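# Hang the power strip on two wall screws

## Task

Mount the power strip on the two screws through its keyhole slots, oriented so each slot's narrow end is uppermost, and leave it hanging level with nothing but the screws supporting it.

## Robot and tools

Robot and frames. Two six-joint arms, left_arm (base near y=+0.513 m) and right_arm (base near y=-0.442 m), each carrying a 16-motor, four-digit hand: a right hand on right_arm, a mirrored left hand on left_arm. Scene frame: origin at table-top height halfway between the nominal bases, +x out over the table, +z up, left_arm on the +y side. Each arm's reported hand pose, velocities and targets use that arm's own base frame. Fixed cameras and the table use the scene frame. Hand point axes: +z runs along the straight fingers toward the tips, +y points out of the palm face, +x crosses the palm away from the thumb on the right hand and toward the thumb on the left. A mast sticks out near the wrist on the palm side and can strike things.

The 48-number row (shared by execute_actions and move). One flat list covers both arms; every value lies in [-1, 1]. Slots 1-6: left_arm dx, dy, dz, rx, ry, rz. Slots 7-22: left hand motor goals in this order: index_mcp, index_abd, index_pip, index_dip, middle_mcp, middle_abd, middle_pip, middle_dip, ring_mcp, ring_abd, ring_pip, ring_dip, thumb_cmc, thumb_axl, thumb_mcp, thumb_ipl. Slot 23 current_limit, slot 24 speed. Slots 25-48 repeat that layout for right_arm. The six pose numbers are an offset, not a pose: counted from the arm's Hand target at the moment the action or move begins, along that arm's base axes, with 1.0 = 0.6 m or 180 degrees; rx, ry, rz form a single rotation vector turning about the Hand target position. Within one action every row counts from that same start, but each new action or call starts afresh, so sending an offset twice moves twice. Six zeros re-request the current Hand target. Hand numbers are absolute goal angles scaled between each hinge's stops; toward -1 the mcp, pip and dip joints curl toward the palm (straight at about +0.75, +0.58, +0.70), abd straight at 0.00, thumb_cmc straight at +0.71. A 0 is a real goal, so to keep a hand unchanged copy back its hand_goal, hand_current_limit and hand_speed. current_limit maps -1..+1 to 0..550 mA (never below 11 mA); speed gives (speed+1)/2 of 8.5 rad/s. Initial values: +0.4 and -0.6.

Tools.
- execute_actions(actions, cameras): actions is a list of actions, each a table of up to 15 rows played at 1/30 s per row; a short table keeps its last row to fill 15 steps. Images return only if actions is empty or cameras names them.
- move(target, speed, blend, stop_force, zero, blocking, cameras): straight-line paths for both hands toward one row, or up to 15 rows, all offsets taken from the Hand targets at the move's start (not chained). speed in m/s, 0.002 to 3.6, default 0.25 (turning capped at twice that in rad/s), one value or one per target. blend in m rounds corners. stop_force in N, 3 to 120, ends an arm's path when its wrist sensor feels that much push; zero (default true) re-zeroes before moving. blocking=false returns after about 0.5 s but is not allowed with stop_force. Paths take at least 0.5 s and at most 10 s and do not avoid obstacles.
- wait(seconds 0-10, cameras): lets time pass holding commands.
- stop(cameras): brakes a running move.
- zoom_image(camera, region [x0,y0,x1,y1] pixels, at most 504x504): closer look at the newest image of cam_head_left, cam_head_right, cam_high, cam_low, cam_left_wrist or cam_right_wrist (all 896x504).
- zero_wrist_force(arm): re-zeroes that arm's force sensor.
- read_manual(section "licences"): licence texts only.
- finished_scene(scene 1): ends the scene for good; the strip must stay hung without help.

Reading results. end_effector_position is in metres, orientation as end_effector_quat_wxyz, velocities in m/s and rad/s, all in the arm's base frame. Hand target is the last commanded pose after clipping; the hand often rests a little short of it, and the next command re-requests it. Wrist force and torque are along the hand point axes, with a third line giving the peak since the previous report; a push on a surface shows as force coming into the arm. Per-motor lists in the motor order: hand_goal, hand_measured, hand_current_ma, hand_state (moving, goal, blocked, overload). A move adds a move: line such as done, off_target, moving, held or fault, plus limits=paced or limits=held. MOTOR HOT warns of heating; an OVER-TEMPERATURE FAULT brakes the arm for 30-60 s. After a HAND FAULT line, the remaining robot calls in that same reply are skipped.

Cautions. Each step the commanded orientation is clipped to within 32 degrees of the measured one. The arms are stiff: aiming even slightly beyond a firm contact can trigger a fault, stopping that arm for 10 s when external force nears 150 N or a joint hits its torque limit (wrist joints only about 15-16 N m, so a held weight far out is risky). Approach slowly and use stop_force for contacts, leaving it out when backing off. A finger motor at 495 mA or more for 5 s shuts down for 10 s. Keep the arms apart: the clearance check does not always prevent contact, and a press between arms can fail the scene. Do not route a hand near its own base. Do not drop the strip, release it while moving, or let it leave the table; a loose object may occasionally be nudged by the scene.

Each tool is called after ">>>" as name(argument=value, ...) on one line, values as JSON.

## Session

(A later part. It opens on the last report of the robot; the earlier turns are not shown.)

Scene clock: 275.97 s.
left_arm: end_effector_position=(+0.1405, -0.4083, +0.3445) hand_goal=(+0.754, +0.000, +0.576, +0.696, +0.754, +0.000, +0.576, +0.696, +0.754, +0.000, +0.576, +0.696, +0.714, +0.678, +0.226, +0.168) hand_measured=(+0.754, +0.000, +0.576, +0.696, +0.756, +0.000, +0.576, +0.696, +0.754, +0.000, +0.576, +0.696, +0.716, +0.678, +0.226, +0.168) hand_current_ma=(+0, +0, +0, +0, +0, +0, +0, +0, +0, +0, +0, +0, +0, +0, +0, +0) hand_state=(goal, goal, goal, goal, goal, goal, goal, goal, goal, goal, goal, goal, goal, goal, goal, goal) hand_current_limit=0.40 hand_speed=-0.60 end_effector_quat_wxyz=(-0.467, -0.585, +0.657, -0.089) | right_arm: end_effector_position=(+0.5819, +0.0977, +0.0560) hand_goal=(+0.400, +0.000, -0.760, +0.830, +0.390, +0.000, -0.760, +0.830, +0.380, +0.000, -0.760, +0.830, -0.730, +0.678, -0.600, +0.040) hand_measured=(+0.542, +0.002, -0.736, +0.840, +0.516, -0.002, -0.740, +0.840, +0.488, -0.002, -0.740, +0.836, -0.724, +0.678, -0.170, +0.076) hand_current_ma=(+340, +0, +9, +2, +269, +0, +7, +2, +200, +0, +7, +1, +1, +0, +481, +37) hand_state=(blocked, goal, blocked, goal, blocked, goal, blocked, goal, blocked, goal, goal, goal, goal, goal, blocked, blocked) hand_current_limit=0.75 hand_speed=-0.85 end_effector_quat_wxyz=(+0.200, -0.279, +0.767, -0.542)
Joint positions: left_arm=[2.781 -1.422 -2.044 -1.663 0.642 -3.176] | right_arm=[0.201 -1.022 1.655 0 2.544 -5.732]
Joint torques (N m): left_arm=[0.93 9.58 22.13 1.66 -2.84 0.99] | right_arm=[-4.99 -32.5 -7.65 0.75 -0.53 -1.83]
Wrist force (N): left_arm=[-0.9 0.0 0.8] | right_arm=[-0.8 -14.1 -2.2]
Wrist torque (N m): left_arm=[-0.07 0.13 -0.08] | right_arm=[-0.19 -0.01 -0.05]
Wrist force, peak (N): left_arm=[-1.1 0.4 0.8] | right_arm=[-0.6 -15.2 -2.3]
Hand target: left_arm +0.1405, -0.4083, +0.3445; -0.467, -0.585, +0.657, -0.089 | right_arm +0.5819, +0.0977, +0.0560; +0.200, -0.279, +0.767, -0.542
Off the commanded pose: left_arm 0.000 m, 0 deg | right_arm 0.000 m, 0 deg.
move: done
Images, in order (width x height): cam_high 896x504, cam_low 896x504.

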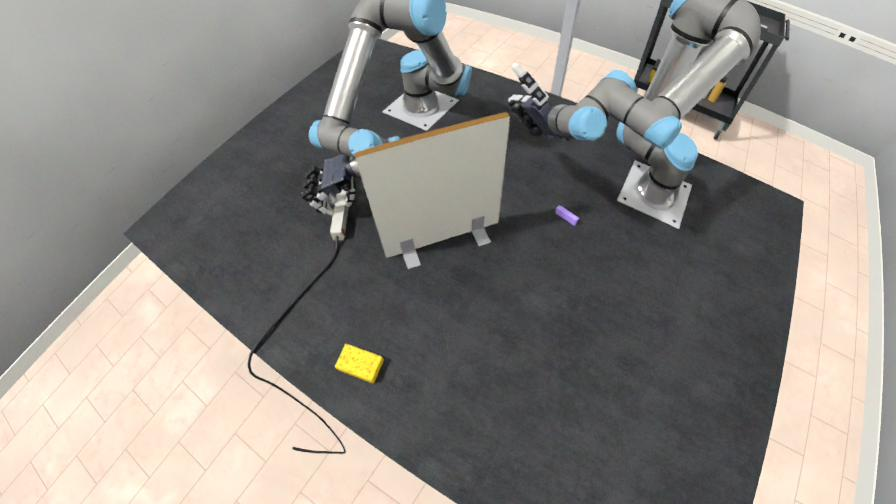

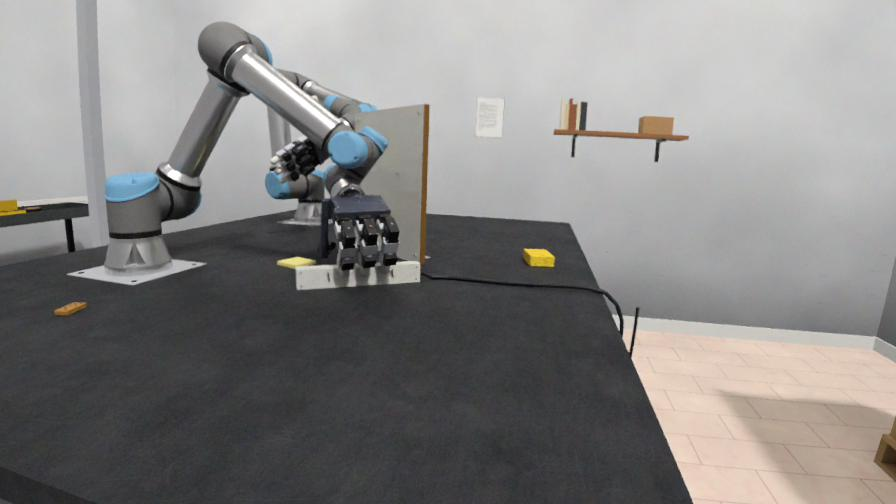

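>>> move(target=[[0,0,0,0,0,0, 0.754,0,0.576,0.696,0.754,0,0.576,0.696,0.754,0,0.576,0.696,0.714,0.678,0.226,0.168,0.4,-0.6, 0,0,0.035,0,0,0, 0.40,0,-0.76,0.83,0.39,0,-0.76,0.83,0.38,0,-0.76,0.83,-0.73,0.678,-0.6,0.04,0.75,-0.85],[0,0,0,0,0,0, 0.754,0,0.576,0.696,0.754,0,0.576,0.696,0.754,0,0.576,0.696,0.714,0.678,0.226,0.168,0.4,-0.6, 0,0,0.035,0.1973,0.1536,0, 0.40,0,-0.76,0.83,0.39,0,-0.76,0.83,0.38,0,-0.76,0.83,-0.73,0.678,-0.6,0.04,0.75,-0.85],[0,0,0,0,0,0, 0.754,0,0.576,0.696,0.754,0,0.576,0.696,0.754,0,0.576,0.696,0.714,0.678,0.226,0.168,0.4,-0.6, 0,0,0.0,0.1973,0.1536,0, 0.40,0,-0.76,0.83,0.39,0,-0.76,0.83,0.38,0,-0.76,0.83,-0.73,0.678,-0.6,0.04,0.75,-0.85]], speed=[0.08,0.2,0.06], cameras=["cam_low"])

>>> zoom_image(camera="cam_low", region=[280, 220, 430, 300])

Scene clock: 280.37 s.
left_arm: end_effector_position=(+0.1405, -0.4083, +0.3445) hand_goal=(+0.754, +0.000, +0.576, +0.696, +0.754, +0.000, +0.576, +0.696, +0.754, +0.000, +0.576, +0.696, +0.714, +0.678, +0.226, +0.168) hand_measured=(+0.754, +0.000, +0.576, +0.696, +0.756, +0.000, +0.576, +0.696, +0.754, +0.000, +0.576, +0.696, +0.716, +0.678, +0.226, +0.168) hand_current_ma=(+0, +0, +0, +0, +0, +0, +0, +0, +0, +0, +0, +0, +0, +0, +0, +0) hand_state=(goal, goal, goal, goal, goal, goal, goal, goal, goal, goal, goal, goal, goal, goal, goal, goal) hand_current_limit=0.40 hand_speed=-0.60 end_effector_quat_wxyz=(-0.467, -0.585, +0.657, -0.089) | right_arm: end_effector_position=(+0.5819, +0.0977, +0.0561) hand_goal=(+0.400, +0.000, -0.760, +0.830, +0.390, +0.000, -0.760, +0.830, +0.380, +0.000, -0.760, +0.830, -0.730, +0.678, -0.600, +0.040) hand_measured=(+0.414, +0.008, -0.792, +0.810, +0.406, -0.002, -0.754, +0.832, +0.384, +0.000, -0.752, +0.834, -0.728, +0.682, -0.444, +0.072) hand_current_ma=(+4, +1, -19, -7, +6, +0, +1, +0, +0, +0, +1, +0, +0, +0, +481, +29) hand_state=(goal, goal, blocked, goal, goal, goal, goal, goal, goal, goal, goal, goal, goal, goal, blocked, blocked) hand_current_limit=0.75 hand_speed=-0.85 end_effector_quat_wxyz=(+0.089, -0.325, +0.919, -0.203)
Joint positions: left_arm=[2.781 -1.422 -2.044 -1.663 0.642 -3.176] | right_arm=[-0.069 -0.879 1.292 0.82 1.87 -5.512]
Joint torques (N m): left_arm=[0.75 9.3 21.97 1.77 -2.88 1.18] | right_arm=[-6.6 -36.98 -7.46 -0.27 -1.09 -1.68]
Wrist force (N): left_arm=[-0.9 0.0 0.7] | right_arm=[0.2 -4.8 -2.6]
Wrist torque (N m): left_arm=[-0.04 0.12 -0.07] | right_arm=[0.03 -0.20 0.10]
Wrist force, peak (N): left_arm=[-1.0 0.3 0.8] | right_arm=[-0.7 -14.6 -2.4]
Hand target: left_arm +0.1405, -0.4083, +0.3445; -0.467, -0.585, +0.657, -0.089 | right_arm +0.5819, +0.0977, +0.0560; +0.089, -0.325, +0.919, -0.203
Off the commanded pose: left_arm 0.000 m, 0 deg | right_arm 0.000 m, 0 deg.
move: done
Images, in order (width x height): cam_low 896x504.

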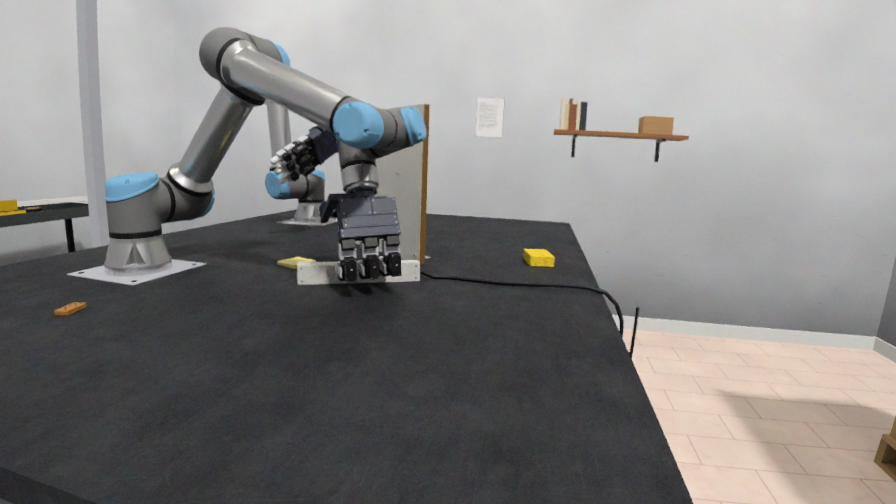

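Scaled by 3.360 from the camera's 896x504 image, which has a finer 1280x720 frame.

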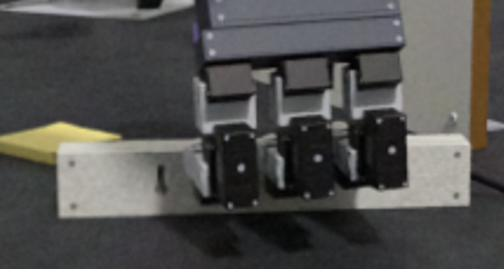

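>>> move(target=[[0,0,0,0,0,0, 0.754,0,0.576,0.696,0.754,0,0.576,0.696,0.754,0,0.576,0.696,0.714,0.678,0.226,0.168,0.4,-0.6, 0.005,-0.0087,0.06,0,0,0, 0.55,0,-0.736,0.84,0.55,0,-0.736,0.84,0.55,0,-0.736,0.84,-0.73,0.678,-0.1,0.082,0.4,-0.7],[0,0,0,0,0,0, 0.754,0,0.576,0.696,0.754,0,0.576,0.696,0.754,0,0.576,0.696,0.714,0.678,0.226,0.168,0.4,-0.6, 0,0,0.105,-0.1973,-0.1536,0, 0.95,0,-0.883,0.855,0.95,0,-0.883,0.855,0.95,0,-0.883,0.855,-0.786,0.678,0.07,0.082,0.5,-0.6]], speed=0.25, blend=[0.01,0], cameras=["cam_low"])

>>> zoom_image(camera="cam_low", region=[280, 240, 430, 300])

Scene clock: 284.60 s.
left_arm: end_effector_position=(+0.1405, -0.4083, +0.3445) hand_goal=(+0.754, +0.000, +0.576, +0.696, +0.754, +0.000, +0.576, +0.696, +0.754, +0.000, +0.576, +0.696, +0.714, +0.678, +0.226, +0.168) hand_measured=(+0.754, +0.000, +0.576, +0.696, +0.756, +0.000, +0.576, +0.696, +0.754, +0.000, +0.576, +0.696, +0.716, +0.678, +0.226, +0.168) hand_current_ma=(+0, +0, +0, +0, +0, +0, +0, +0, +0, +0, +0, +0, +0, +0, +0, +0) hand_state=(goal, goal, goal, goal, goal, goal, goal, goal, goal, goal, goal, goal, goal, goal, goal, goal) hand_current_limit=0.40 hand_speed=-0.60 end_effector_quat_wxyz=(-0.467, -0.585, +0.657, -0.089) | right_arm: end_effector_position=(+0.5819, +0.0977, +0.1190) hand_goal=(+0.950, +0.000, -0.882, +0.856, +0.950, +0.000, -0.882, +0.856, +0.950, +0.000, -0.882, +0.856, -0.786, +0.678, +0.070, +0.082) hand_measured=(+0.932, +0.002, -0.878, +0.854, +0.932, -0.002, -0.878, +0.854, +0.932, +0.000, -0.878, +0.854, -0.780, +0.676, +0.068, +0.084) hand_current_ma=(-6, +0, +0, +0, -7, +0, +0, +0, -6, +0, +0, +0, +1, +0, +0, +0) hand_state=(goal, goal, goal, goal, goal, goal, goal, goal, goal, goal, goal, goal, goal, goal, goal, goal) hand_current_limit=0.50 hand_speed=-0.60 end_effector_quat_wxyz=(+0.200, -0.279, +0.767, -0.542)
Joint positions: left_arm=[2.781 -1.422 -2.044 -1.663 0.642 -3.176] | right_arm=[0.201 -1.101 1.594 0.141 2.544 -5.732]
Joint torques (N m): left_arm=[1.99 8.7 21.76 1.8 -2.84 1.04] | right_arm=[10.2 -45.67 -9.2 -0.9 2.14 -1.81]
Wrist force (N): left_arm=[-0.7 -0.1 0.5] | right_arm=[0.2 -0.4 -1.5]
Wrist torque (N m): left_arm=[-0.04 0.09 -0.06] | right_arm=[0.05 0.08 0.17]
Wrist force, peak (N): left_arm=[-0.9 -0.1 0.8] | right_arm=[-0.1 -5.2 -3.5]
Hand target: left_arm +0.1405, -0.4083, +0.3445; -0.467, -0.585, +0.657, -0.089 | right_arm +0.5819, +0.0977, +0.1190; +0.200, -0.279, +0.767, -0.542
Off the commanded pose: left_arm 0.000 m, 0 deg | right_arm 0.000 m, 0 deg.
move: done
Images, in order (width x height): cam_low 896x504.

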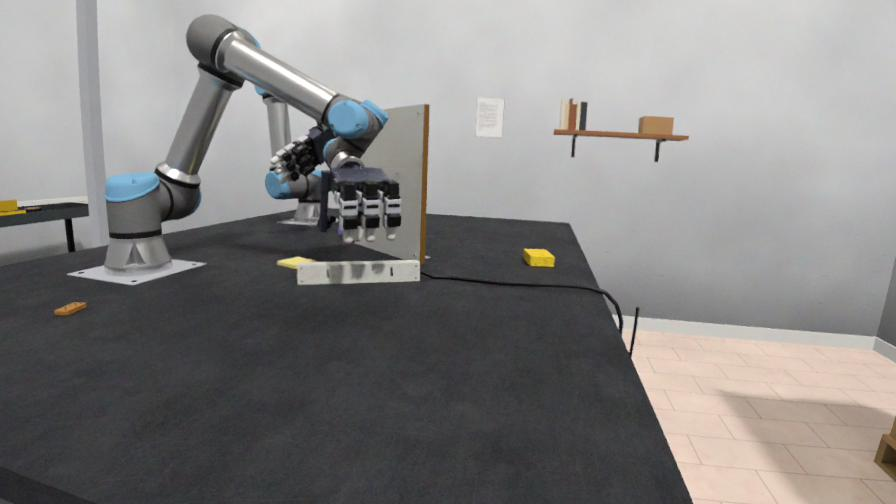

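Scaled by 3.360 from the camera's 896x504 image, which has a finer 1280x720 frame.

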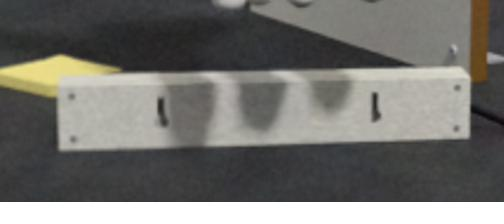

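>>> move(target=[[0,0,0,0,0,0, 0.754,0,0.576,0.696,0.754,0,0.576,0.696,0.754,0,0.576,0.696,0.714,0.678,0.226,0.168,0.4,-0.6, 0.0392,0.0028,0,0,0,-0.045, 0.95,0,-0.883,0.855,0.95,0,-0.883,0.855,0.95,0,-0.883,0.855,-0.786,0.678,0.25,0.082,0.5,-0.6],[0,0,0,0,0,0, 0.754,0,0.576,0.696,0.754,0,0.576,0.696,0.754,0,0.576,0.696,0.714,0.678,0.226,0.168,0.4,-0.6, 0.0392,0.0028,-0.1025,0,0,-0.045, 0.95,0,-0.883,0.855,0.95,0,-0.883,0.855,0.95,0,-0.883,0.855,-0.786,0.678,0.25,0.082,0.5,-0.6],[0,0,0,0,0,0, 0.754,0,0.576,0.696,0.754,0,0.576,0.696,0.754,0,0.576,0.696,0.714,0.678,0.226,0.168,0.4,-0.6, 0.0807,-0.0693,-0.1025,0,0,-0.045, 0.95,0,-0.883,0.855,0.95,0,-0.883,0.855,0.95,0,-0.883,0.855,-0.786,0.678,0.25,0.082,0.5,-0.6]], speed=[0.2,0.15,0.08], cameras=["cam_low"])

>>> move(target=[0,0,0,0,0,0, 0.754,0,0.576,0.696,0.754,0,0.576,0.696,0.754,0,0.576,0.696,0.714,0.678,0.226,0.168,0.4,-0.6, -0.0078,0.0147,0.1025,0,0,0, 0.95,0,-0.883,0.855,0.95,0,-0.883,0.855,0.95,0,-0.883,0.855,-0.786,0.678,0.25,0.082,0.5,-0.6], speed=0.15, cameras=["cam_low"])

>>> zoom_image(camera="cam_low", region=[280, 250, 430, 310])

Scene clock: 288.17 s.
left_arm: end_effector_position=(+0.1405, -0.4083, +0.3445) hand_goal=(+0.754, +0.000, +0.576, +0.696, +0.754, +0.000, +0.576, +0.696, +0.754, +0.000, +0.576, +0.696, +0.714, +0.678, +0.226, +0.168) hand_measured=(+0.754, +0.000, +0.576, +0.696, +0.756, +0.000, +0.576, +0.696, +0.754, +0.000, +0.576, +0.696, +0.716, +0.678, +0.226, +0.168) hand_current_ma=(+0, +0, +0, +0, +0, +0, +0, +0, +0, +0, +0, +0, +0, +0, +0, +0) hand_state=(goal, goal, goal, goal, goal, goal, goal, goal, goal, goal, goal, goal, goal, goal, goal, goal) hand_current_limit=0.40 hand_speed=-0.60 end_effector_quat_wxyz=(-0.467, -0.585, +0.657, -0.089) | right_arm: end_effector_position=(+0.6303, +0.0563, +0.0575) hand_goal=(+0.950, +0.000, -0.882, +0.856, +0.950, +0.000, -0.882, +0.856, +0.950, +0.000, -0.882, +0.856, -0.786, +0.678, +0.250, +0.082) hand_measured=(+0.932, +0.002, -0.880, +0.854, +0.932, -0.002, -0.878, +0.854, +0.932, +0.000, -0.878, +0.854, -0.786, +0.676, +0.258, +0.086) hand_current_ma=(-6, +0, +0, +0, -7, +0, +0, +0, -6, +0, +0, +0, +0, +0, +2, +0) hand_state=(goal, goal, goal, goal, goal, goal, goal, goal, goal, goal, goal, goal, goal, goal, goal, goal) hand_current_limit=0.50 hand_speed=-0.60 end_effector_quat_wxyz=(+0.161, -0.224, +0.785, -0.554)
Joint positions: left_arm=[2.781 -1.422 -2.044 -1.663 0.642 -3.176] | right_arm=[0.134 -0.901 1.453 0.153 2.602 -5.647]
Joint torques (N m): left_arm=[1.01 9.04 21.55 1.68 -2.96 1.12] | right_arm=[-9.46 -52.52 -8.39 -0.64 -0.69 -1.66]
Wrist force (N): left_arm=[-0.7 -0.2 0.7] | right_arm=[0.3 0.0 -2.3]
Wrist torque (N m): left_arm=[-0.08 0.10 -0.05] | right_arm=[0.05 0.08 0.15]
Wrist force, peak (N): left_arm=[-1.0 0.1 0.8] | right_arm=[0.1 0.0 -2.8]
Hand target: left_arm +0.1405, -0.4083, +0.3445; -0.467, -0.585, +0.657, -0.089 | right_arm +0.6303, +0.0562, +0.0575; +0.161, -0.224, +0.785, -0.554
Off the commanded pose: left_arm 0.000 m, 0 deg | right_arm 0.000 m, 0 deg.
move: done
Images, in order (width x height): cam_low 896x504.

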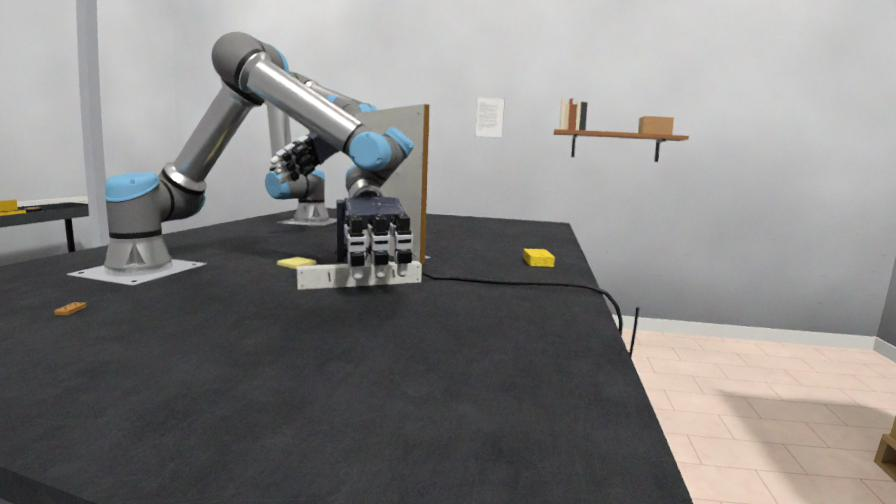

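Scene clock: 289.23 s.
left_arm: end_effector_position=(+0.1405, -0.4083, +0.3445) hand_goal=(+0.754, +0.000, +0.576, +0.696, +0.754, +0.000, +0.576, +0.696, +0.754, +0.000, +0.576, +0.696, +0.714, +0.678, +0.226, +0.168) hand_measured=(+0.754, +0.000, +0.576, +0.696, +0.756, +0.000, +0.576, +0.696, +0.754, +0.000, +0.576, +0.696, +0.716, +0.678, +0.226, +0.168) hand_current_ma=(+0, +0, +0, +0, +0, +0, +0, +0, +0, +0, +0, +0, +0, +0, +0, +0) hand_state=(goal, goal, goal, goal, goal, goal, goal, goal, goal, goal, goal, goal, goal, goal, goal, goal) hand_current_limit=0.40 hand_speed=-0.60 end_effector_quat_wxyz=(-0.467, -0.585, +0.657, -0.089) | right_arm: end_effector_position=(+0.6257, +0.0650, +0.1189) hand_goal=(+0.950, +0.000, -0.882, +0.856, +0.950, +0.000, -0.882, +0.856, +0.950, +0.000, -0.882, +0.856, -0.786, +0.678, +0.250, +0.082) hand_measured=(+0.932, +0.002, -0.880, +0.854, +0.932, -0.002, -0.878, +0.854, +0.932, +0.000, -0.878, +0.854, -0.786, +0.676, +0.250, +0.084) hand_current_ma=(-6, +0, +0, +0, -6, +0, +0, +0, -6, +0, +0, +0, +0, +0, +0, +0) hand_state=(goal, goal, goal, goal, goal, goal, goal, goal, goal, goal, goal, goal, goal, goal, goal, goal) hand_current_limit=0.50 hand_speed=-0.60 end_effector_quat_wxyz=(+0.161, -0.224, +0.785, -0.554)
Joint positions: left_arm=[2.781 -1.422 -2.044 -1.663 0.642 -3.176] | right_arm=[0.151 -0.968 1.394 0.298 2.615 -5.624]
Joint torques (N m): left_arm=[1.12 9.13 21.68 1.81 -2.99 1.05] | right_arm=[10.25 -50.94 -21.81 2.87 2.66 1.48]
Wrist force (N): left_arm=[-0.9 0.1 0.7] | right_arm=[0.3 -0.4 -1.6]
Wrist torque (N m): left_arm=[-0.04 0.13 -0.08] | right_arm=[0.06 0.05 0.09]
Wrist force, peak (N): left_arm=[-1.0 0.3 0.7] | right_arm=[0.3 -0.4 -2.4]
Hand target: left_arm +0.1405, -0.4083, +0.3445; -0.467, -0.585, +0.657, -0.089 | right_arm +0.6257, +0.0650, +0.1190; +0.161, -0.224, +0.785, -0.554
Off the commanded pose: left_arm 0.000 m, 0 deg | right_arm 0.000 m, 0 deg.
move: done
Images, in order (width x height): cam_low 896x504.

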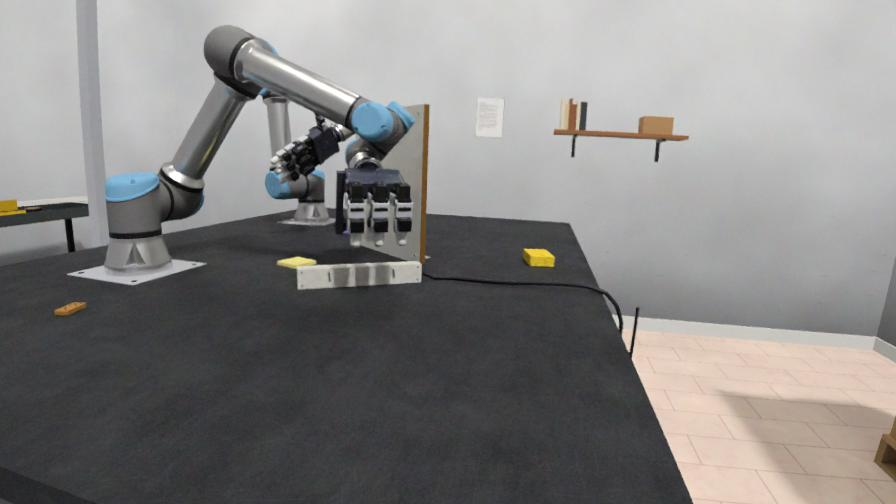

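Scaled by 3.360 from the camera's 896x504 image, which has a finer 1280x720 frame.

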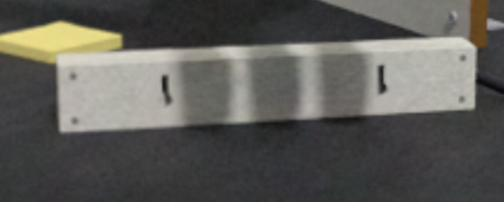

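>>> move(target=[[0,0,0,0,0,0, 0.754,0,0.576,0.696,0.754,0,0.576,0.696,0.754,0,0.576,0.696,0.714,0.678,0.226,0.168,0.4,-0.6, -0.0768,0.0677,0,0,0,0.030, 0.95,0,-0.883,0.855,0.95,0,-0.883,0.855,0.95,0,-0.883,0.855,-0.786,0.678,0.07,0.082,0.5,-0.6],[0,0,0,0,0,0, 0.754,0,0.576,0.696,0.754,0,0.576,0.696,0.754,0,0.576,0.696,0.714,0.678,0.226,0.168,0.4,-0.6, -0.0768,0.0677,-0.1117,0,0,0.030, 0.51,0,-0.9,0.84,0.50,0,-0.9,0.84,0.49,0,-0.9,0.84,-0.786,0.678,-0.6,0.04,0.75,-0.85],[0,0,0,0,0,0, 0.754,0,0.576,0.696,0.754,0,0.576,0.696,0.754,0,0.576,0.696,0.714,0.678,0.226,0.168,0.4,-0.6, -0.0768,0.0677,-0.1117,0,0,0.030, 0.50,0,-0.9,0.84,0.49,0,-0.9,0.84,0.48,0,-0.9,0.84,-0.786,0.678,-0.6,0.04,0.75,-0.85]], speed=0.15, cameras=["cam_low","cam_high"])

>>> zoom_image(camera="cam_low", region=[280, 220, 430, 300])

>>> zoom_image(camera="cam_high", region=[290, 150, 390, 250])

Scene clock: 293.43 s.
left_arm: end_effector_position=(+0.1405, -0.4083, +0.3445) hand_goal=(+0.754, +0.000, +0.576, +0.696, +0.754, +0.000, +0.576, +0.696, +0.754, +0.000, +0.576, +0.696, +0.714, +0.678, +0.226, +0.168) hand_measured=(+0.754, +0.000, +0.576, +0.696, +0.756, +0.000, +0.576, +0.696, +0.754, +0.000, +0.576, +0.696, +0.716, +0.678, +0.226, +0.168) hand_current_ma=(+0, +0, +0, +0, +0, +0, +0, +0, +0, +0, +0, +0, +0, +0, +0, +0) hand_state=(goal, goal, goal, goal, goal, goal, goal, goal, goal, goal, goal, goal, goal, goal, goal, goal) hand_current_limit=0.40 hand_speed=-0.60 end_effector_quat_wxyz=(-0.467, -0.585, +0.657, -0.089) | right_arm: end_effector_position=(+0.5796, +0.1056, +0.0520) hand_goal=(+0.500, +0.000, -0.900, +0.840, +0.490, +0.000, -0.900, +0.840, +0.480, +0.000, -0.900, +0.840, -0.786, +0.678, -0.600, +0.040) hand_measured=(+0.632, +0.002, -0.878, +0.850, +0.608, -0.002, -0.882, +0.850, +0.582, +0.000, -0.882, +0.846, -0.780, +0.678, -0.164, +0.072) hand_current_ma=(+299, +0, +9, +2, +242, +0, +6, +2, +183, +0, +6, +1, +1, +0, +481, +30) hand_state=(blocked, goal, blocked, goal, blocked, goal, goal, goal, blocked, goal, goal, goal, goal, goal, blocked, blocked) hand_current_limit=0.75 hand_speed=-0.85 end_effector_quat_wxyz=(+0.187, -0.261, +0.774, -0.546)
Joint positions: left_arm=[2.781 -1.422 -2.044 -1.663 0.642 -3.176] | right_arm=[0.228 -0.979 1.609 0.076 2.602 -5.646]
Joint torques (N m): left_arm=[1.01 9.6 22.04 1.74 -2.94 1.19] | right_arm=[-6.17 -33.98 -7 0.7 -0.41 -1.67]
Wrist force (N): left_arm=[-0.8 0.0 0.9] | right_arm=[-0.9 -13.4 -0.8]
Wrist torque (N m): left_arm=[-0.07 0.12 -0.06] | right_arm=[-0.20 0.03 -0.06]
Wrist force, peak (N): left_arm=[-1.1 0.1 0.5] | right_arm=[-1.2 -14.7 -1.3]
Hand target: left_arm +0.1405, -0.4083, +0.3445; -0.467, -0.585, +0.657, -0.089 | right_arm +0.5796, +0.1056, +0.0520; +0.187, -0.261, +0.774, -0.546
Off the commanded pose: left_arm 0.000 m, 0 deg | right_arm 0.000 m, 0 deg.
move: done
Images, in order (width x height): cam_high 896x504, cam_low 896x504.

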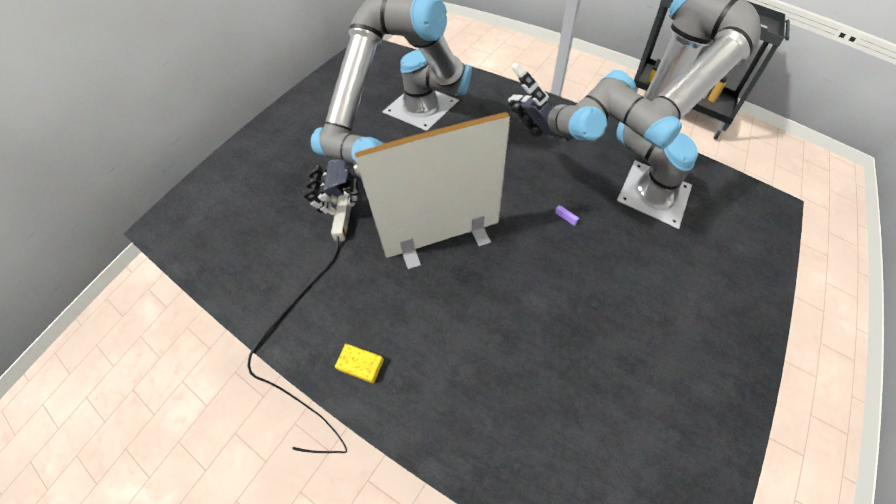

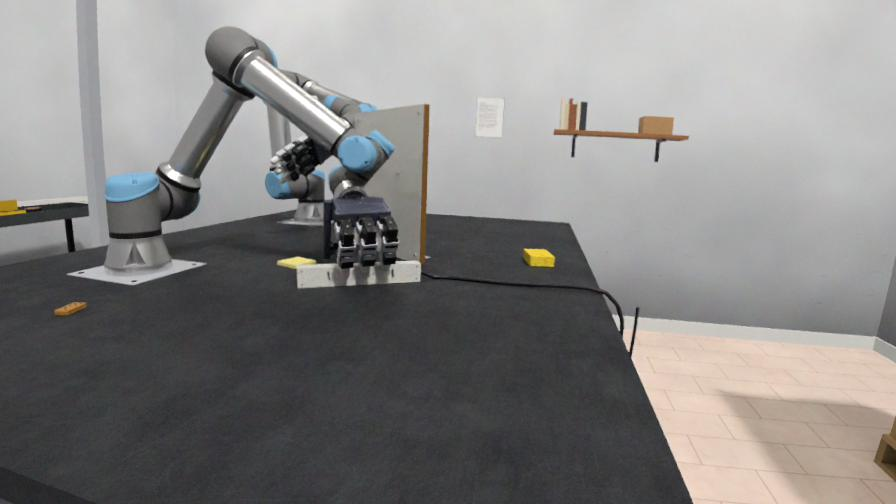

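Scaled by 3.360 from the camera's 896x504 image, which has a finer 1280x720 frame.

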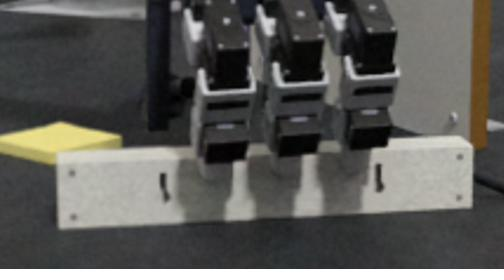

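Scaled by 5.040 from the camera's 896x504 image, which has a finer 1280x720 frame.

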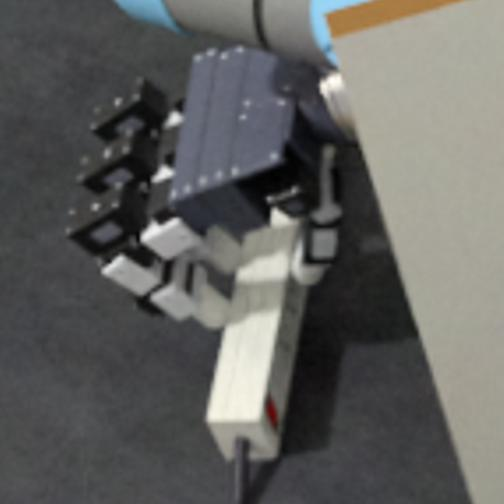

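>>> move(target=[0,0,0,0,0,0, 0.754,0,0.576,0.696,0.754,0,0.576,0.696,0.754,0,0.576,0.696,0.714,0.678,0.226,0.168,0.4,-0.6, 0,0,0.04,0,0,0, 0.50,0,-0.9,0.84,0.49,0,-0.9,0.84,0.48,0,-0.9,0.84,-0.786,0.678,-0.6,0.04,0.75,-0.85], speed=0.06, cameras=["cam_low"])

>>> zoom_image(camera="cam_low", region=[280, 220, 430, 300])

Scene clock: 294.80 s.
left_arm: end_effector_position=(+0.1405, -0.4083, +0.3445) hand_goal=(+0.754, +0.000, +0.576, +0.696, +0.754, +0.000, +0.576, +0.696, +0.754, +0.000, +0.576, +0.696, +0.714, +0.678, +0.226, +0.168) hand_measured=(+0.754, +0.000, +0.576, +0.696, +0.756, +0.000, +0.576, +0.696, +0.754, +0.000, +0.576, +0.696, +0.716, +0.678, +0.226, +0.168) hand_current_ma=(+0, +0, +0, +0, +0, +0, +0, +0, +0, +0, +0, +0, +0, +0, +0, +0) hand_state=(goal, goal, goal, goal, goal, goal, goal, goal, goal, goal, goal, goal, goal, goal, goal, goal) hand_current_limit=0.40 hand_speed=-0.60 end_effector_quat_wxyz=(-0.467, -0.585, +0.657, -0.089) | right_arm: end_effector_position=(+0.5796, +0.1056, +0.0759) hand_goal=(+0.500, +0.000, -0.900, +0.840, +0.490, +0.000, -0.900, +0.840, +0.480, +0.000, -0.900, +0.840, -0.786, +0.678, -0.600, +0.040) hand_measured=(+0.600, +0.002, -0.866, +0.856, +0.568, -0.002, -0.874, +0.854, +0.530, +0.000, -0.874, +0.850, -0.770, +0.682, -0.164, +0.104) hand_current_ma=(+175, +0, +19, +5, +107, +0, +12, +4, +47, +0, +11, +2, +4, +1, +481, +118) hand_state=(blocked, goal, blocked, goal, blocked, goal, blocked, goal, blocked, goal, blocked, goal, goal, goal, blocked, blocked) hand_current_limit=0.75 hand_speed=-0.85 end_effector_quat_wxyz=(+0.187, -0.261, +0.774, -0.546)
Joint positions: left_arm=[2.781 -1.422 -2.044 -1.663 0.642 -3.176] | right_arm=[0.228 -1.011 1.589 0.128 2.602 -5.646]
Joint torques (N m): left_arm=[1.64 10.18 21.93 1.68 -3 1.18] | right_arm=[-6.97 -49.88 -21.14 2.91 0.48 1.35]
Wrist force (N): left_arm=[-0.8 0.3 0.8] | right_arm=[0.2 2.1 -0.6]
Wrist torque (N m): left_arm=[-0.03 0.12 -0.08] | right_arm=[0.13 0.05 0.20]
Wrist force, peak (N): left_arm=[-1.1 0.0 0.6] | right_arm=[-0.9 -14.6 -1.4]
Hand target: left_arm +0.1405, -0.4083, +0.3445; -0.467, -0.585, +0.657, -0.089 | right_arm +0.5796, +0.1056, +0.0760; +0.187, -0.261, +0.774, -0.546
Off the commanded pose: left_arm 0.000 m, 0 deg | right_arm 0.000 m, 0 deg.
move: done
Images, in order (width x height): cam_low 896x504.

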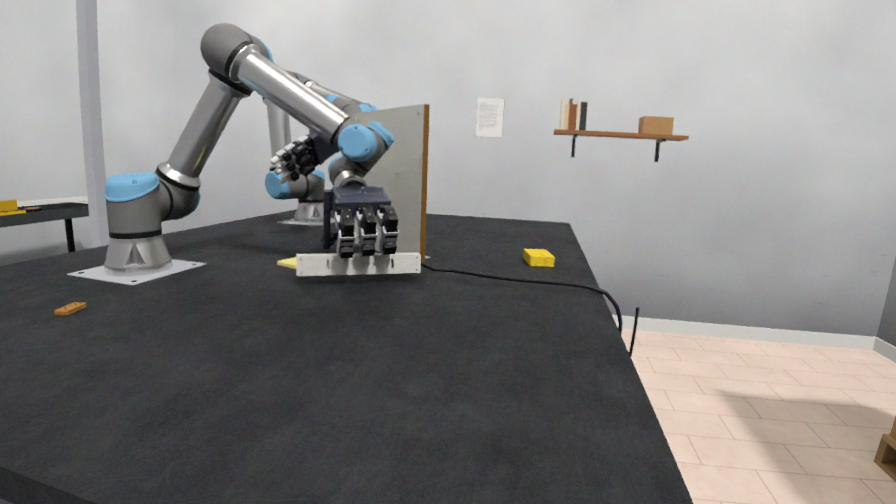

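Scaled by 3.360 from the camera's 896x504 image, which has a finer 1280x720 frame.

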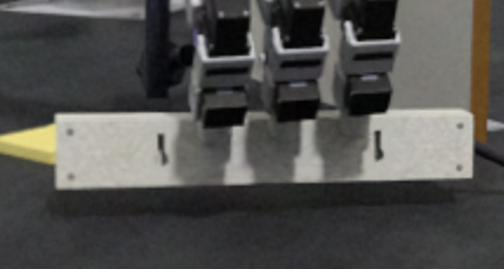

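>>> move(target=[[0,0,0,0,0,0, 0.754,0,0.576,0.696,0.754,0,0.576,0.696,0.754,0,0.576,0.696,0.714,0.678,0.226,0.168,0.4,-0.6, 0,0,0,0.2267,0.1605,0, 0.48,0,-0.9,0.84,0.45,0,-0.9,0.84,0.42,0,-0.9,0.84,-0.786,0.678,-0.6,0.04,0.75,-0.85],[0,0,0,0,0,0, 0.754,0,0.576,0.696,0.754,0,0.576,0.696,0.754,0,0.576,0.696,0.714,0.678,0.226,0.168,0.4,-0.6, 0,0,-0.04,0.2267,0.1605,0, 0.48,0,-0.9,0.84,0.45,0,-0.9,0.84,0.42,0,-0.9,0.84,-0.786,0.678,-0.6,0.04,0.75,-0.85]], speed=[0.2,0.06], cameras=["cam_low"])

>>> zoom_image(camera="cam_low", region=[280, 220, 430, 300])

Scene clock: 298.80 s.
left_arm: end_effector_position=(+0.1405, -0.4083, +0.3445) hand_goal=(+0.754, +0.000, +0.576, +0.696, +0.754, +0.000, +0.576, +0.696, +0.754, +0.000, +0.576, +0.696, +0.714, +0.678, +0.226, +0.168) hand_measured=(+0.754, +0.000, +0.576, +0.696, +0.756, +0.000, +0.576, +0.696, +0.754, +0.000, +0.576, +0.696, +0.716, +0.678, +0.226, +0.168) hand_current_ma=(+0, +0, +0, +0, +0, +0, +0, +0, +0, +0, +0, +0, +0, +0, +0, +0) hand_state=(goal, goal, goal, goal, goal, goal, goal, goal, goal, goal, goal, goal, goal, goal, goal, goal) hand_current_limit=0.40 hand_speed=-0.60 end_effector_quat_wxyz=(-0.467, -0.585, +0.657, -0.089) | right_arm: end_effector_position=(+0.5796, +0.1056, +0.0521) hand_goal=(+0.480, +0.000, -0.900, +0.840, +0.450, +0.000, -0.900, +0.840, +0.420, +0.000, -0.900, +0.840, -0.786, +0.678, -0.600, +0.040) hand_measured=(+0.592, +0.000, -0.860, +0.860, +0.530, -0.002, -0.868, +0.858, +0.458, +0.000, -0.872, +0.852, -0.740, +0.698, -0.154, +0.114) hand_current_ma=(+214, +0, +27, +7, +114, +0, +17, +5, +28, +0, +13, +2, +36, +10, +481, +156) hand_state=(blocked, goal, blocked, blocked, blocked, goal, blocked, goal, blocked, goal, blocked, goal, blocked, goal, blocked, blocked) hand_current_limit=0.75 hand_speed=-0.85 end_effector_quat_wxyz=(+0.071, -0.305, +0.935, -0.164)
Joint positions: left_arm=[2.781 -1.422 -2.044 -1.663 0.642 -3.176] | right_arm=[-0.082 -0.844 1.258 0.892 1.818 -5.458]
Joint torques (N m): left_arm=[0.82 8.99 22.76 1.77 -3.03 0.95] | right_arm=[-9.35 -40.24 -8.98 0.31 -1.2 -1.86]
Wrist force (N): left_arm=[-0.7 0.0 0.6] | right_arm=[-0.1 0.0 2.4]
Wrist torque (N m): left_arm=[-0.05 0.10 -0.06] | right_arm=[0.29 -0.19 0.07]
Wrist force, peak (N): left_arm=[-1.1 -0.1 0.7] | right_arm=[-1.4 -0.8 3.2]
Hand target: left_arm +0.1405, -0.4083, +0.3445; -0.467, -0.585, +0.657, -0.089 | right_arm +0.5796, +0.1056, +0.0520; +0.071, -0.305, +0.935, -0.164
Off the commanded pose: left_arm 0.000 m, 0 deg | right_arm 0.000 m, 0 deg.
move: done
Images, in order (width x height): cam_low 896x504.

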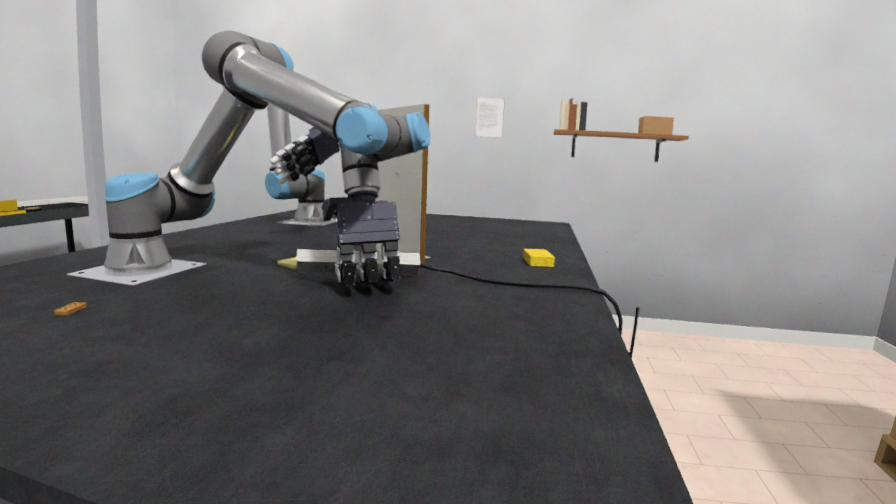

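Scaled by 3.360 from the camera's 896x504 image, which has a finer 1280x720 frame.

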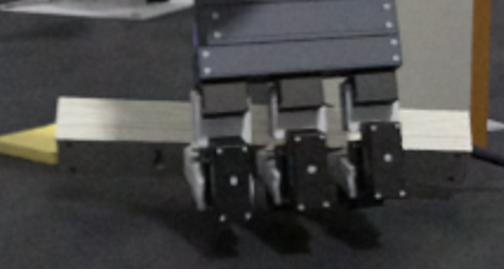

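>>> move(target=[[0,0,0,0,0,0, 0.754,0,0.576,0.696,0.754,0,0.576,0.696,0.754,0,0.576,0.696,0.714,0.678,0.226,0.168,0.4,-0.6, 0,0,-0.01,0,0,0, 0.48,0,-0.9,0.84,0.45,0,-0.9,0.84,0.42,0,-0.9,0.84,-0.786,0.678,-0.6,0.04,0.75,-0.85],[0,0,0,0,0,0, 0.754,0,0.576,0.696,0.754,0,0.576,0.696,0.754,0,0.576,0.696,0.714,0.678,0.226,0.168,0.4,-0.6, 0.0058,-0.0082,-0.0292,0,0,0, 0.48,0,-0.9,0.84,0.45,0,-0.9,0.84,0.42,0,-0.9,0.84,-0.786,0.678,-0.6,0.04,0.75,-0.85]], speed=[0.03,0.015], stop_force=16, blend=[0.001,0], cameras=["cam_low"])

>>> zoom_image(camera="cam_low", region=[280, 220, 430, 300])

Scene clock: 301.27 s.
left_arm: end_effector_position=(+0.1405, -0.4083, +0.3445) hand_goal=(+0.754, +0.000, +0.576, +0.696, +0.754, +0.000, +0.576, +0.696, +0.754, +0.000, +0.576, +0.696, +0.714, +0.678, +0.226, +0.168) hand_measured=(+0.754, +0.000, +0.576, +0.696, +0.756, +0.000, +0.576, +0.696, +0.754, +0.000, +0.576, +0.696, +0.716, +0.678, +0.226, +0.168) hand_current_ma=(+0, +0, +0, +0, +0, +0, +0, +0, +0, +0, +0, +0, +0, +0, +0, +0) hand_state=(goal, goal, goal, goal, goal, goal, goal, goal, goal, goal, goal, goal, goal, goal, goal, goal) hand_current_limit=0.40 hand_speed=-0.60 end_effector_quat_wxyz=(-0.467, -0.585, +0.657, -0.089) | right_arm: end_effector_position=(+0.5831, +0.1007, +0.0344) hand_goal=(+0.480, +0.000, -0.900, +0.840, +0.450, +0.000, -0.900, +0.840, +0.420, +0.000, -0.900, +0.840, -0.786, +0.678, -0.600, +0.040) hand_measured=(+0.564, +0.000, -0.868, +0.856, +0.508, -0.002, -0.868, +0.858, +0.454, +0.000, -0.872, +0.852, -0.746, +0.696, -0.138, +0.114) hand_current_ma=(+124, +0, +17, +5, +62, +0, +17, +6, +21, +0, +13, +3, +29, +9, +481, +156) hand_state=(blocked, goal, blocked, goal, blocked, goal, blocked, goal, blocked, goal, blocked, goal, blocked, goal, blocked, blocked) hand_current_limit=0.75 hand_speed=-0.85 end_effector_quat_wxyz=(+0.071, -0.305, +0.935, -0.164)
Joint positions: left_arm=[2.781 -1.422 -2.044 -1.663 0.642 -3.176] | right_arm=[-0.09 -0.82 1.264 0.86 1.815 -5.467]
Joint torques (N m): left_arm=[1.19 8.3 22.47 1.75 -2.93 1.08] | right_arm=[-9.38 -35.54 -19.09 -0.73 -0.91 -1.8]
Wrist force (N): left_arm=[-0.6 0.1 0.5] | right_arm=[0.9 -4.5 -8.6]
Wrist torque (N m): left_arm=[-0.03 0.09 -0.06] | right_arm=[-0.26 0.00 0.01]
Wrist force, peak (N): left_arm=[-1.0 -0.1 0.8] | right_arm=[0.9 -4.4 -8.7]
Hand target: left_arm +0.1405, -0.4083, +0.3445; -0.467, -0.585, +0.657, -0.089 | right_arm +0.5831, +0.1007, +0.0344; +0.071, -0.305, +0.935, -0.164
Off the commanded pose: left_arm 0.000 m, 0 deg | right_arm 0.000 m, 0 deg.
move: done
Images, in order (width x height): cam_low 896x504.

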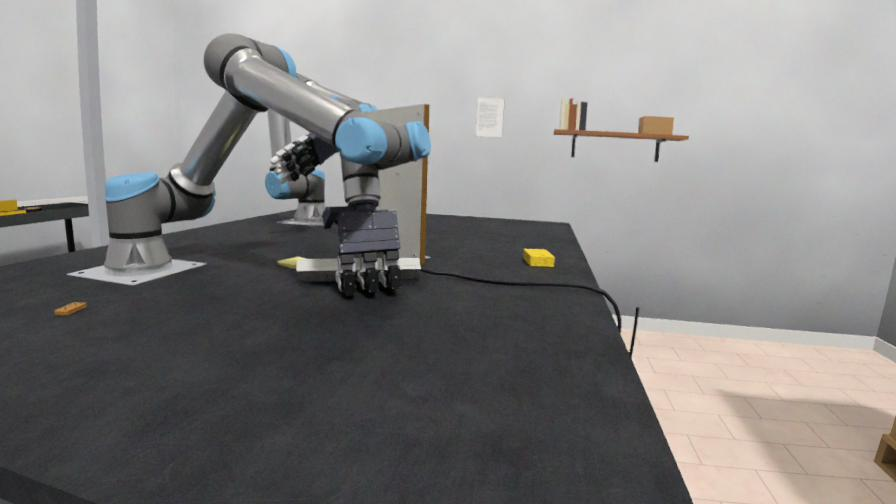

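Scaled by 3.360 from the camera's 896x504 image, which has a finer 1280x720 frame.

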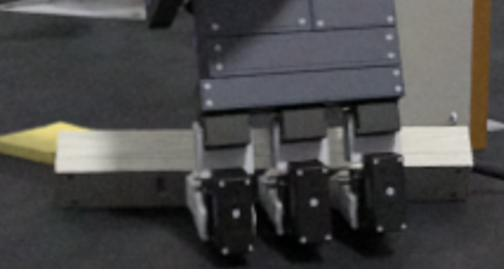

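>>> zoom_image(camera="cam_low", region=[290, 250, 350, 290])

Scaled by 8.400 from the camera's 896x504 image, which has a finer 1280x720 frame.

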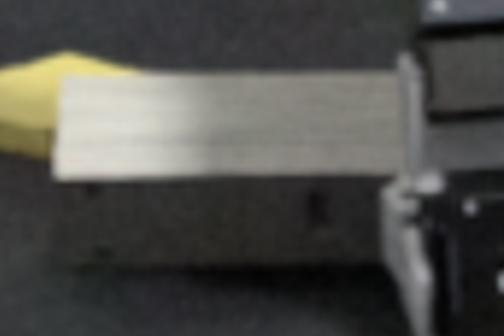

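>>> move(target=[[0,0,0,0,0,0, 0.754,0,0.576,0.696,0.754,0,0.576,0.696,0.754,0,0.576,0.696,0.714,0.678,0.226,0.168,0.4,-0.6, 0,0,0.03,0.0317,0.0225,0, 0.48,0,-0.9,0.84,0.45,0,-0.9,0.84,0.42,0,-0.9,0.84,-0.786,0.678,-0.6,0.04,0.75,-0.85],[0,0,0,0,0,0, 0.754,0,0.576,0.696,0.754,0,0.576,0.696,0.754,0,0.576,0.696,0.714,0.678,0.226,0.168,0.4,-0.6, 0.002,-0.003,0.008,0.0317,0.0225,0, 0.48,0,-0.9,0.84,0.45,0,-0.9,0.84,0.42,0,-0.9,0.84,-0.786,0.678,-0.6,0.04,0.75,-0.85]], speed=[0.1,0.03], cameras=["cam_low"])

>>> zoom_image(camera="cam_low", region=[280, 220, 430, 300])

Scene clock: 308.90 s.
left_arm: end_effector_position=(+0.1405, -0.4083, +0.3445) hand_goal=(+0.754, +0.000, +0.576, +0.696, +0.754, +0.000, +0.576, +0.696, +0.754, +0.000, +0.576, +0.696, +0.714, +0.678, +0.226, +0.168) hand_measured=(+0.754, +0.000, +0.576, +0.696, +0.756, +0.000, +0.576, +0.696, +0.754, +0.000, +0.576, +0.696, +0.716, +0.678, +0.226, +0.168) hand_current_ma=(+0, +0, +0, +0, +0, +0, +0, +0, +0, +0, +0, +0, +0, +0, +0, +0) hand_state=(goal, goal, goal, goal, goal, goal, goal, goal, goal, goal, goal, goal, goal, goal, goal, goal) hand_current_limit=0.40 hand_speed=-0.60 end_effector_quat_wxyz=(-0.467, -0.585, +0.657, -0.089) | right_arm: end_effector_position=(+0.5843, +0.0989, +0.0393) hand_goal=(+0.480, +0.000, -0.900, +0.840, +0.450, +0.000, -0.900, +0.840, +0.420, +0.000, -0.900, +0.840, -0.786, +0.678, -0.600, +0.040) hand_measured=(+0.564, -0.004, -0.884, +0.856, +0.508, -0.004, -0.872, +0.860, +0.458, +0.000, -0.872, +0.852, -0.746, +0.696, -0.138, +0.114) hand_current_ma=(+123, +0, +5, +5, +63, +0, +12, +7, +26, +0, +13, +3, +29, +8, +481, +157) hand_state=(blocked, goal, moving, goal, blocked, goal, blocked, goal, blocked, goal, blocked, goal, blocked, goal, blocked, blocked) hand_current_limit=0.75 hand_speed=-0.85 end_effector_quat_wxyz=(+0.053, -0.307, +0.944, -0.107)
Joint positions: left_arm=[2.781 -1.422 -2.044 -1.663 0.642 -3.176] | right_arm=[-0.133 -0.776 1.196 0.961 1.717 -5.488]
Joint torques (N m): left_arm=[0.75 9.12 21.59 1.89 -3.05 1.06] | right_arm=[-8.86 -34.43 -4.32 0.25 -1.49 -1.88]
Wrist force (N): left_arm=[-0.7 -0.2 0.7] | right_arm=[-1.3 -5.9 -9.2]
Wrist torque (N m): left_arm=[-0.08 0.11 -0.06] | right_arm=[0.74 -0.27 -0.15]
Wrist force, peak (N): left_arm=[-1.0 -0.3 0.9] | right_arm=[-1.2 -5.7 -9.4]
Hand target: left_arm +0.1405, -0.4083, +0.3445; -0.467, -0.585, +0.657, -0.089 | right_arm +0.5843, +0.0989, +0.0392; +0.053, -0.307, +0.944, -0.107
Off the commanded pose: left_arm 0.000 m, 0 deg | right_arm 0.000 m, 0 deg.
move: done
Images, in order (width x height): cam_low 896x504.

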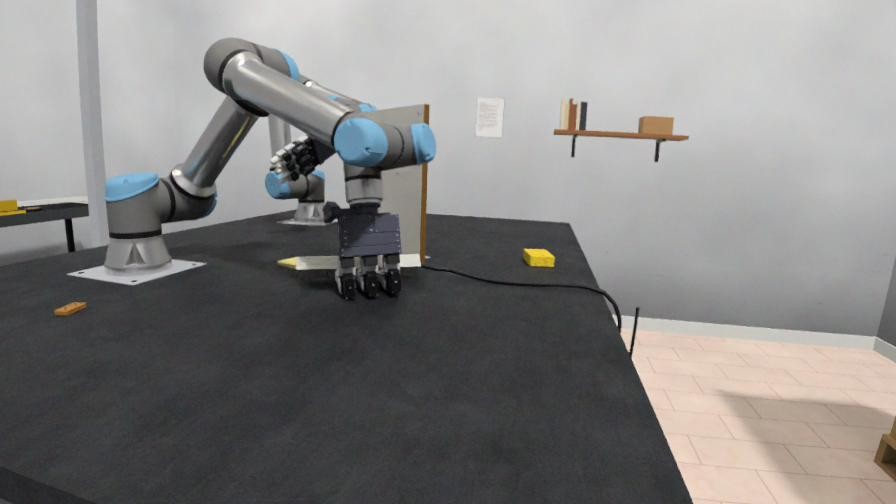

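Scaled by 3.360 from the camera's 896x504 image, which has a finer 1280x720 frame.

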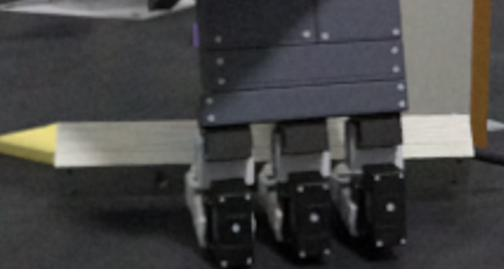

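>>> move(target=[0,0,0,0,0,0, 0.754,0,0.576,0.696,0.754,0,0.576,0.696,0.754,0,0.576,0.696,0.714,0.678,0.226,0.168,0.4,-0.6, 0.0145,-0.0204,0.07,0,0,0, 0.97,0,-0.8,0.84,0.97,0,-0.8,0.84,0.97,0,-0.8,0.84,-0.786,0.678,-0.6,0.04,0.2,-0.7], speed=0.15, cameras=["cam_low","cam_head_left"])

>>> zoom_image(camera="cam_low", region=[280, 220, 430, 300])

>>> zoom_image(camera="cam_head_left", region=[500, 100, 700, 300])

Scene clock: 310.37 s.
left_arm: end_effector_position=(+0.1405, -0.4083, +0.3445) hand_goal=(+0.754, +0.000, +0.576, +0.696, +0.754, +0.000, +0.576, +0.696, +0.754, +0.000, +0.576, +0.696, +0.714, +0.678, +0.226, +0.168) hand_measured=(+0.754, +0.000, +0.576, +0.696, +0.756, +0.000, +0.576, +0.696, +0.754, +0.000, +0.576, +0.696, +0.716, +0.678, +0.226, +0.168) hand_current_ma=(+0, +0, +0, +0, +0, +0, +0, +0, +0, +0, +0, +0, +0, +0, +0, +0) hand_state=(goal, goal, goal, goal, goal, goal, goal, goal, goal, goal, goal, goal, goal, goal, goal, goal) hand_current_limit=0.40 hand_speed=-0.60 end_effector_quat_wxyz=(-0.467, -0.585, +0.657, -0.089) | right_arm: end_effector_position=(+0.5929, +0.0867, +0.0811) hand_goal=(+0.970, +0.000, -0.800, +0.840, +0.970, +0.000, -0.800, +0.840, +0.970, +0.000, -0.800, +0.840, -0.786, +0.678, -0.600, +0.040) hand_measured=(+0.964, -0.004, -0.794, +0.842, +0.962, -0.004, -0.800, +0.844, +0.962, -0.004, -0.800, +0.844, -0.784, +0.680, -0.598, +0.042) hand_current_ma=(-1, +0, +1, +0, -1, +0, +0, +0, -1, +0, +0, +0, +0, +0, +0, +0) hand_state=(goal, goal, goal, goal, goal, goal, goal, goal, goal, goal, goal, goal, goal, goal, goal, goal) hand_current_limit=0.20 hand_speed=-0.70 end_effector_quat_wxyz=(+0.053, -0.307, +0.944, -0.107)
Joint positions: left_arm=[2.781 -1.422 -2.044 -1.663 0.642 -3.176] | right_arm=[-0.152 -0.797 1.118 1.057 1.713 -5.507]
Joint torques (N m): left_arm=[0.99 9.62 21.92 1.75 -3.24 1.01] | right_arm=[-9.53 -56.38 -21.61 4.77 -1.01 -1.83]
Wrist force (N): left_arm=[-0.8 -0.1 0.6] | right_arm=[0.3 -0.8 0.0]
Wrist torque (N m): left_arm=[-0.06 0.11 -0.07] | right_arm=[0.05 -0.15 -0.04]
Wrist force, peak (N): left_arm=[-0.9 -0.1 0.9] | right_arm=[-2.0 -5.3 -16.8]
Hand target: left_arm +0.1405, -0.4083, +0.3445; -0.467, -0.585, +0.657, -0.089 | right_arm +0.5930, +0.0866, +0.0812; +0.053, -0.307, +0.944, -0.107
Off the commanded pose: left_arm 0.000 m, 0 deg | right_arm 0.000 m, 0 deg.
move: done
Images, in order (width x height): cam_head_left 896x504, cam_low 896x504.

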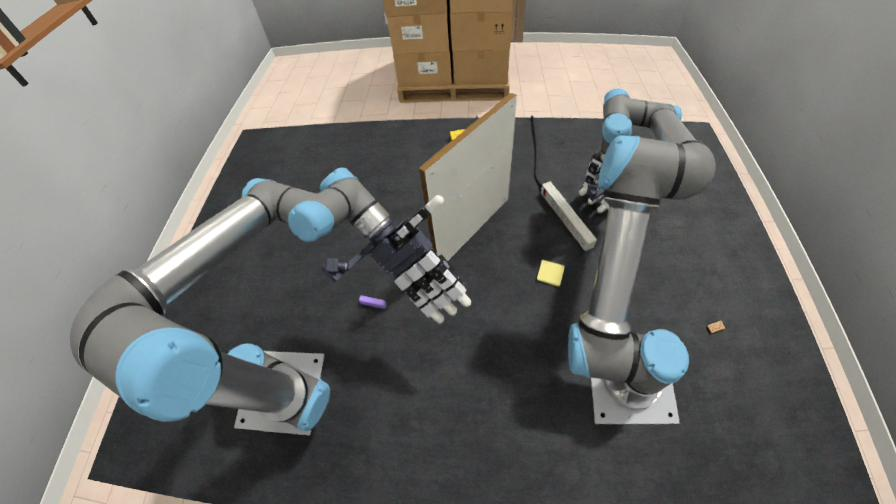

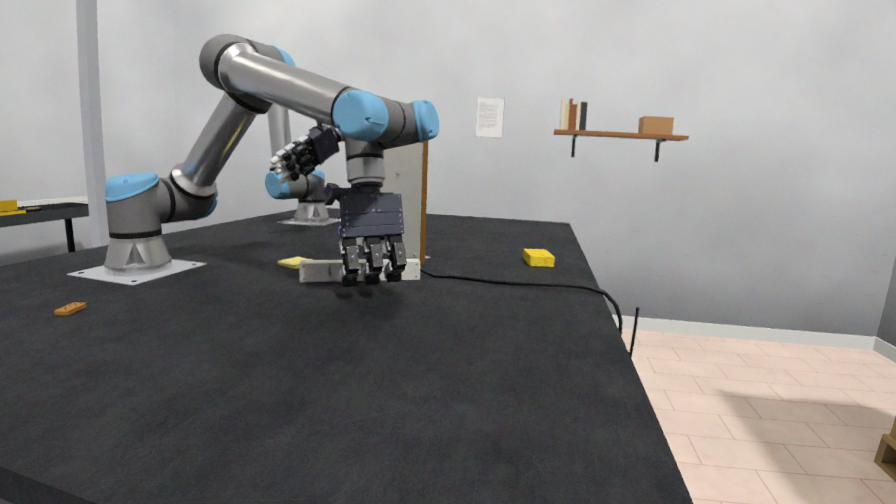

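Scaled by 3.360 from the camera's 896x504 image, which has a finer 1280x720 frame.

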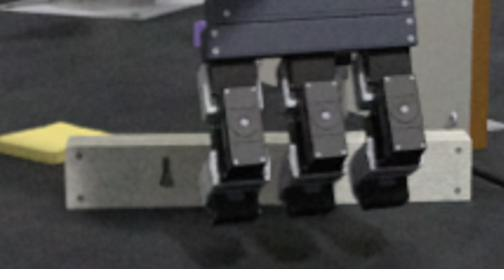

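Scaled by 2.520 from the camera's 896x504 image, which has a finer 1280x720 frame.

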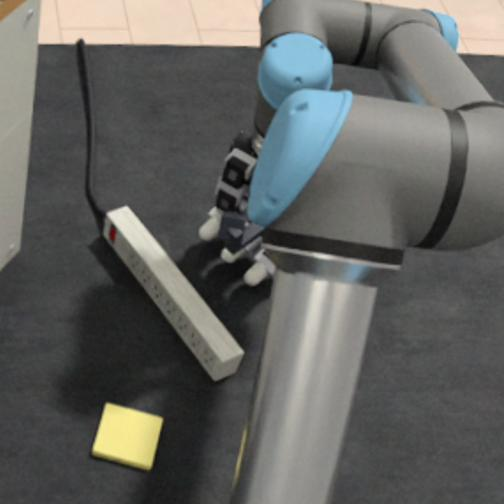

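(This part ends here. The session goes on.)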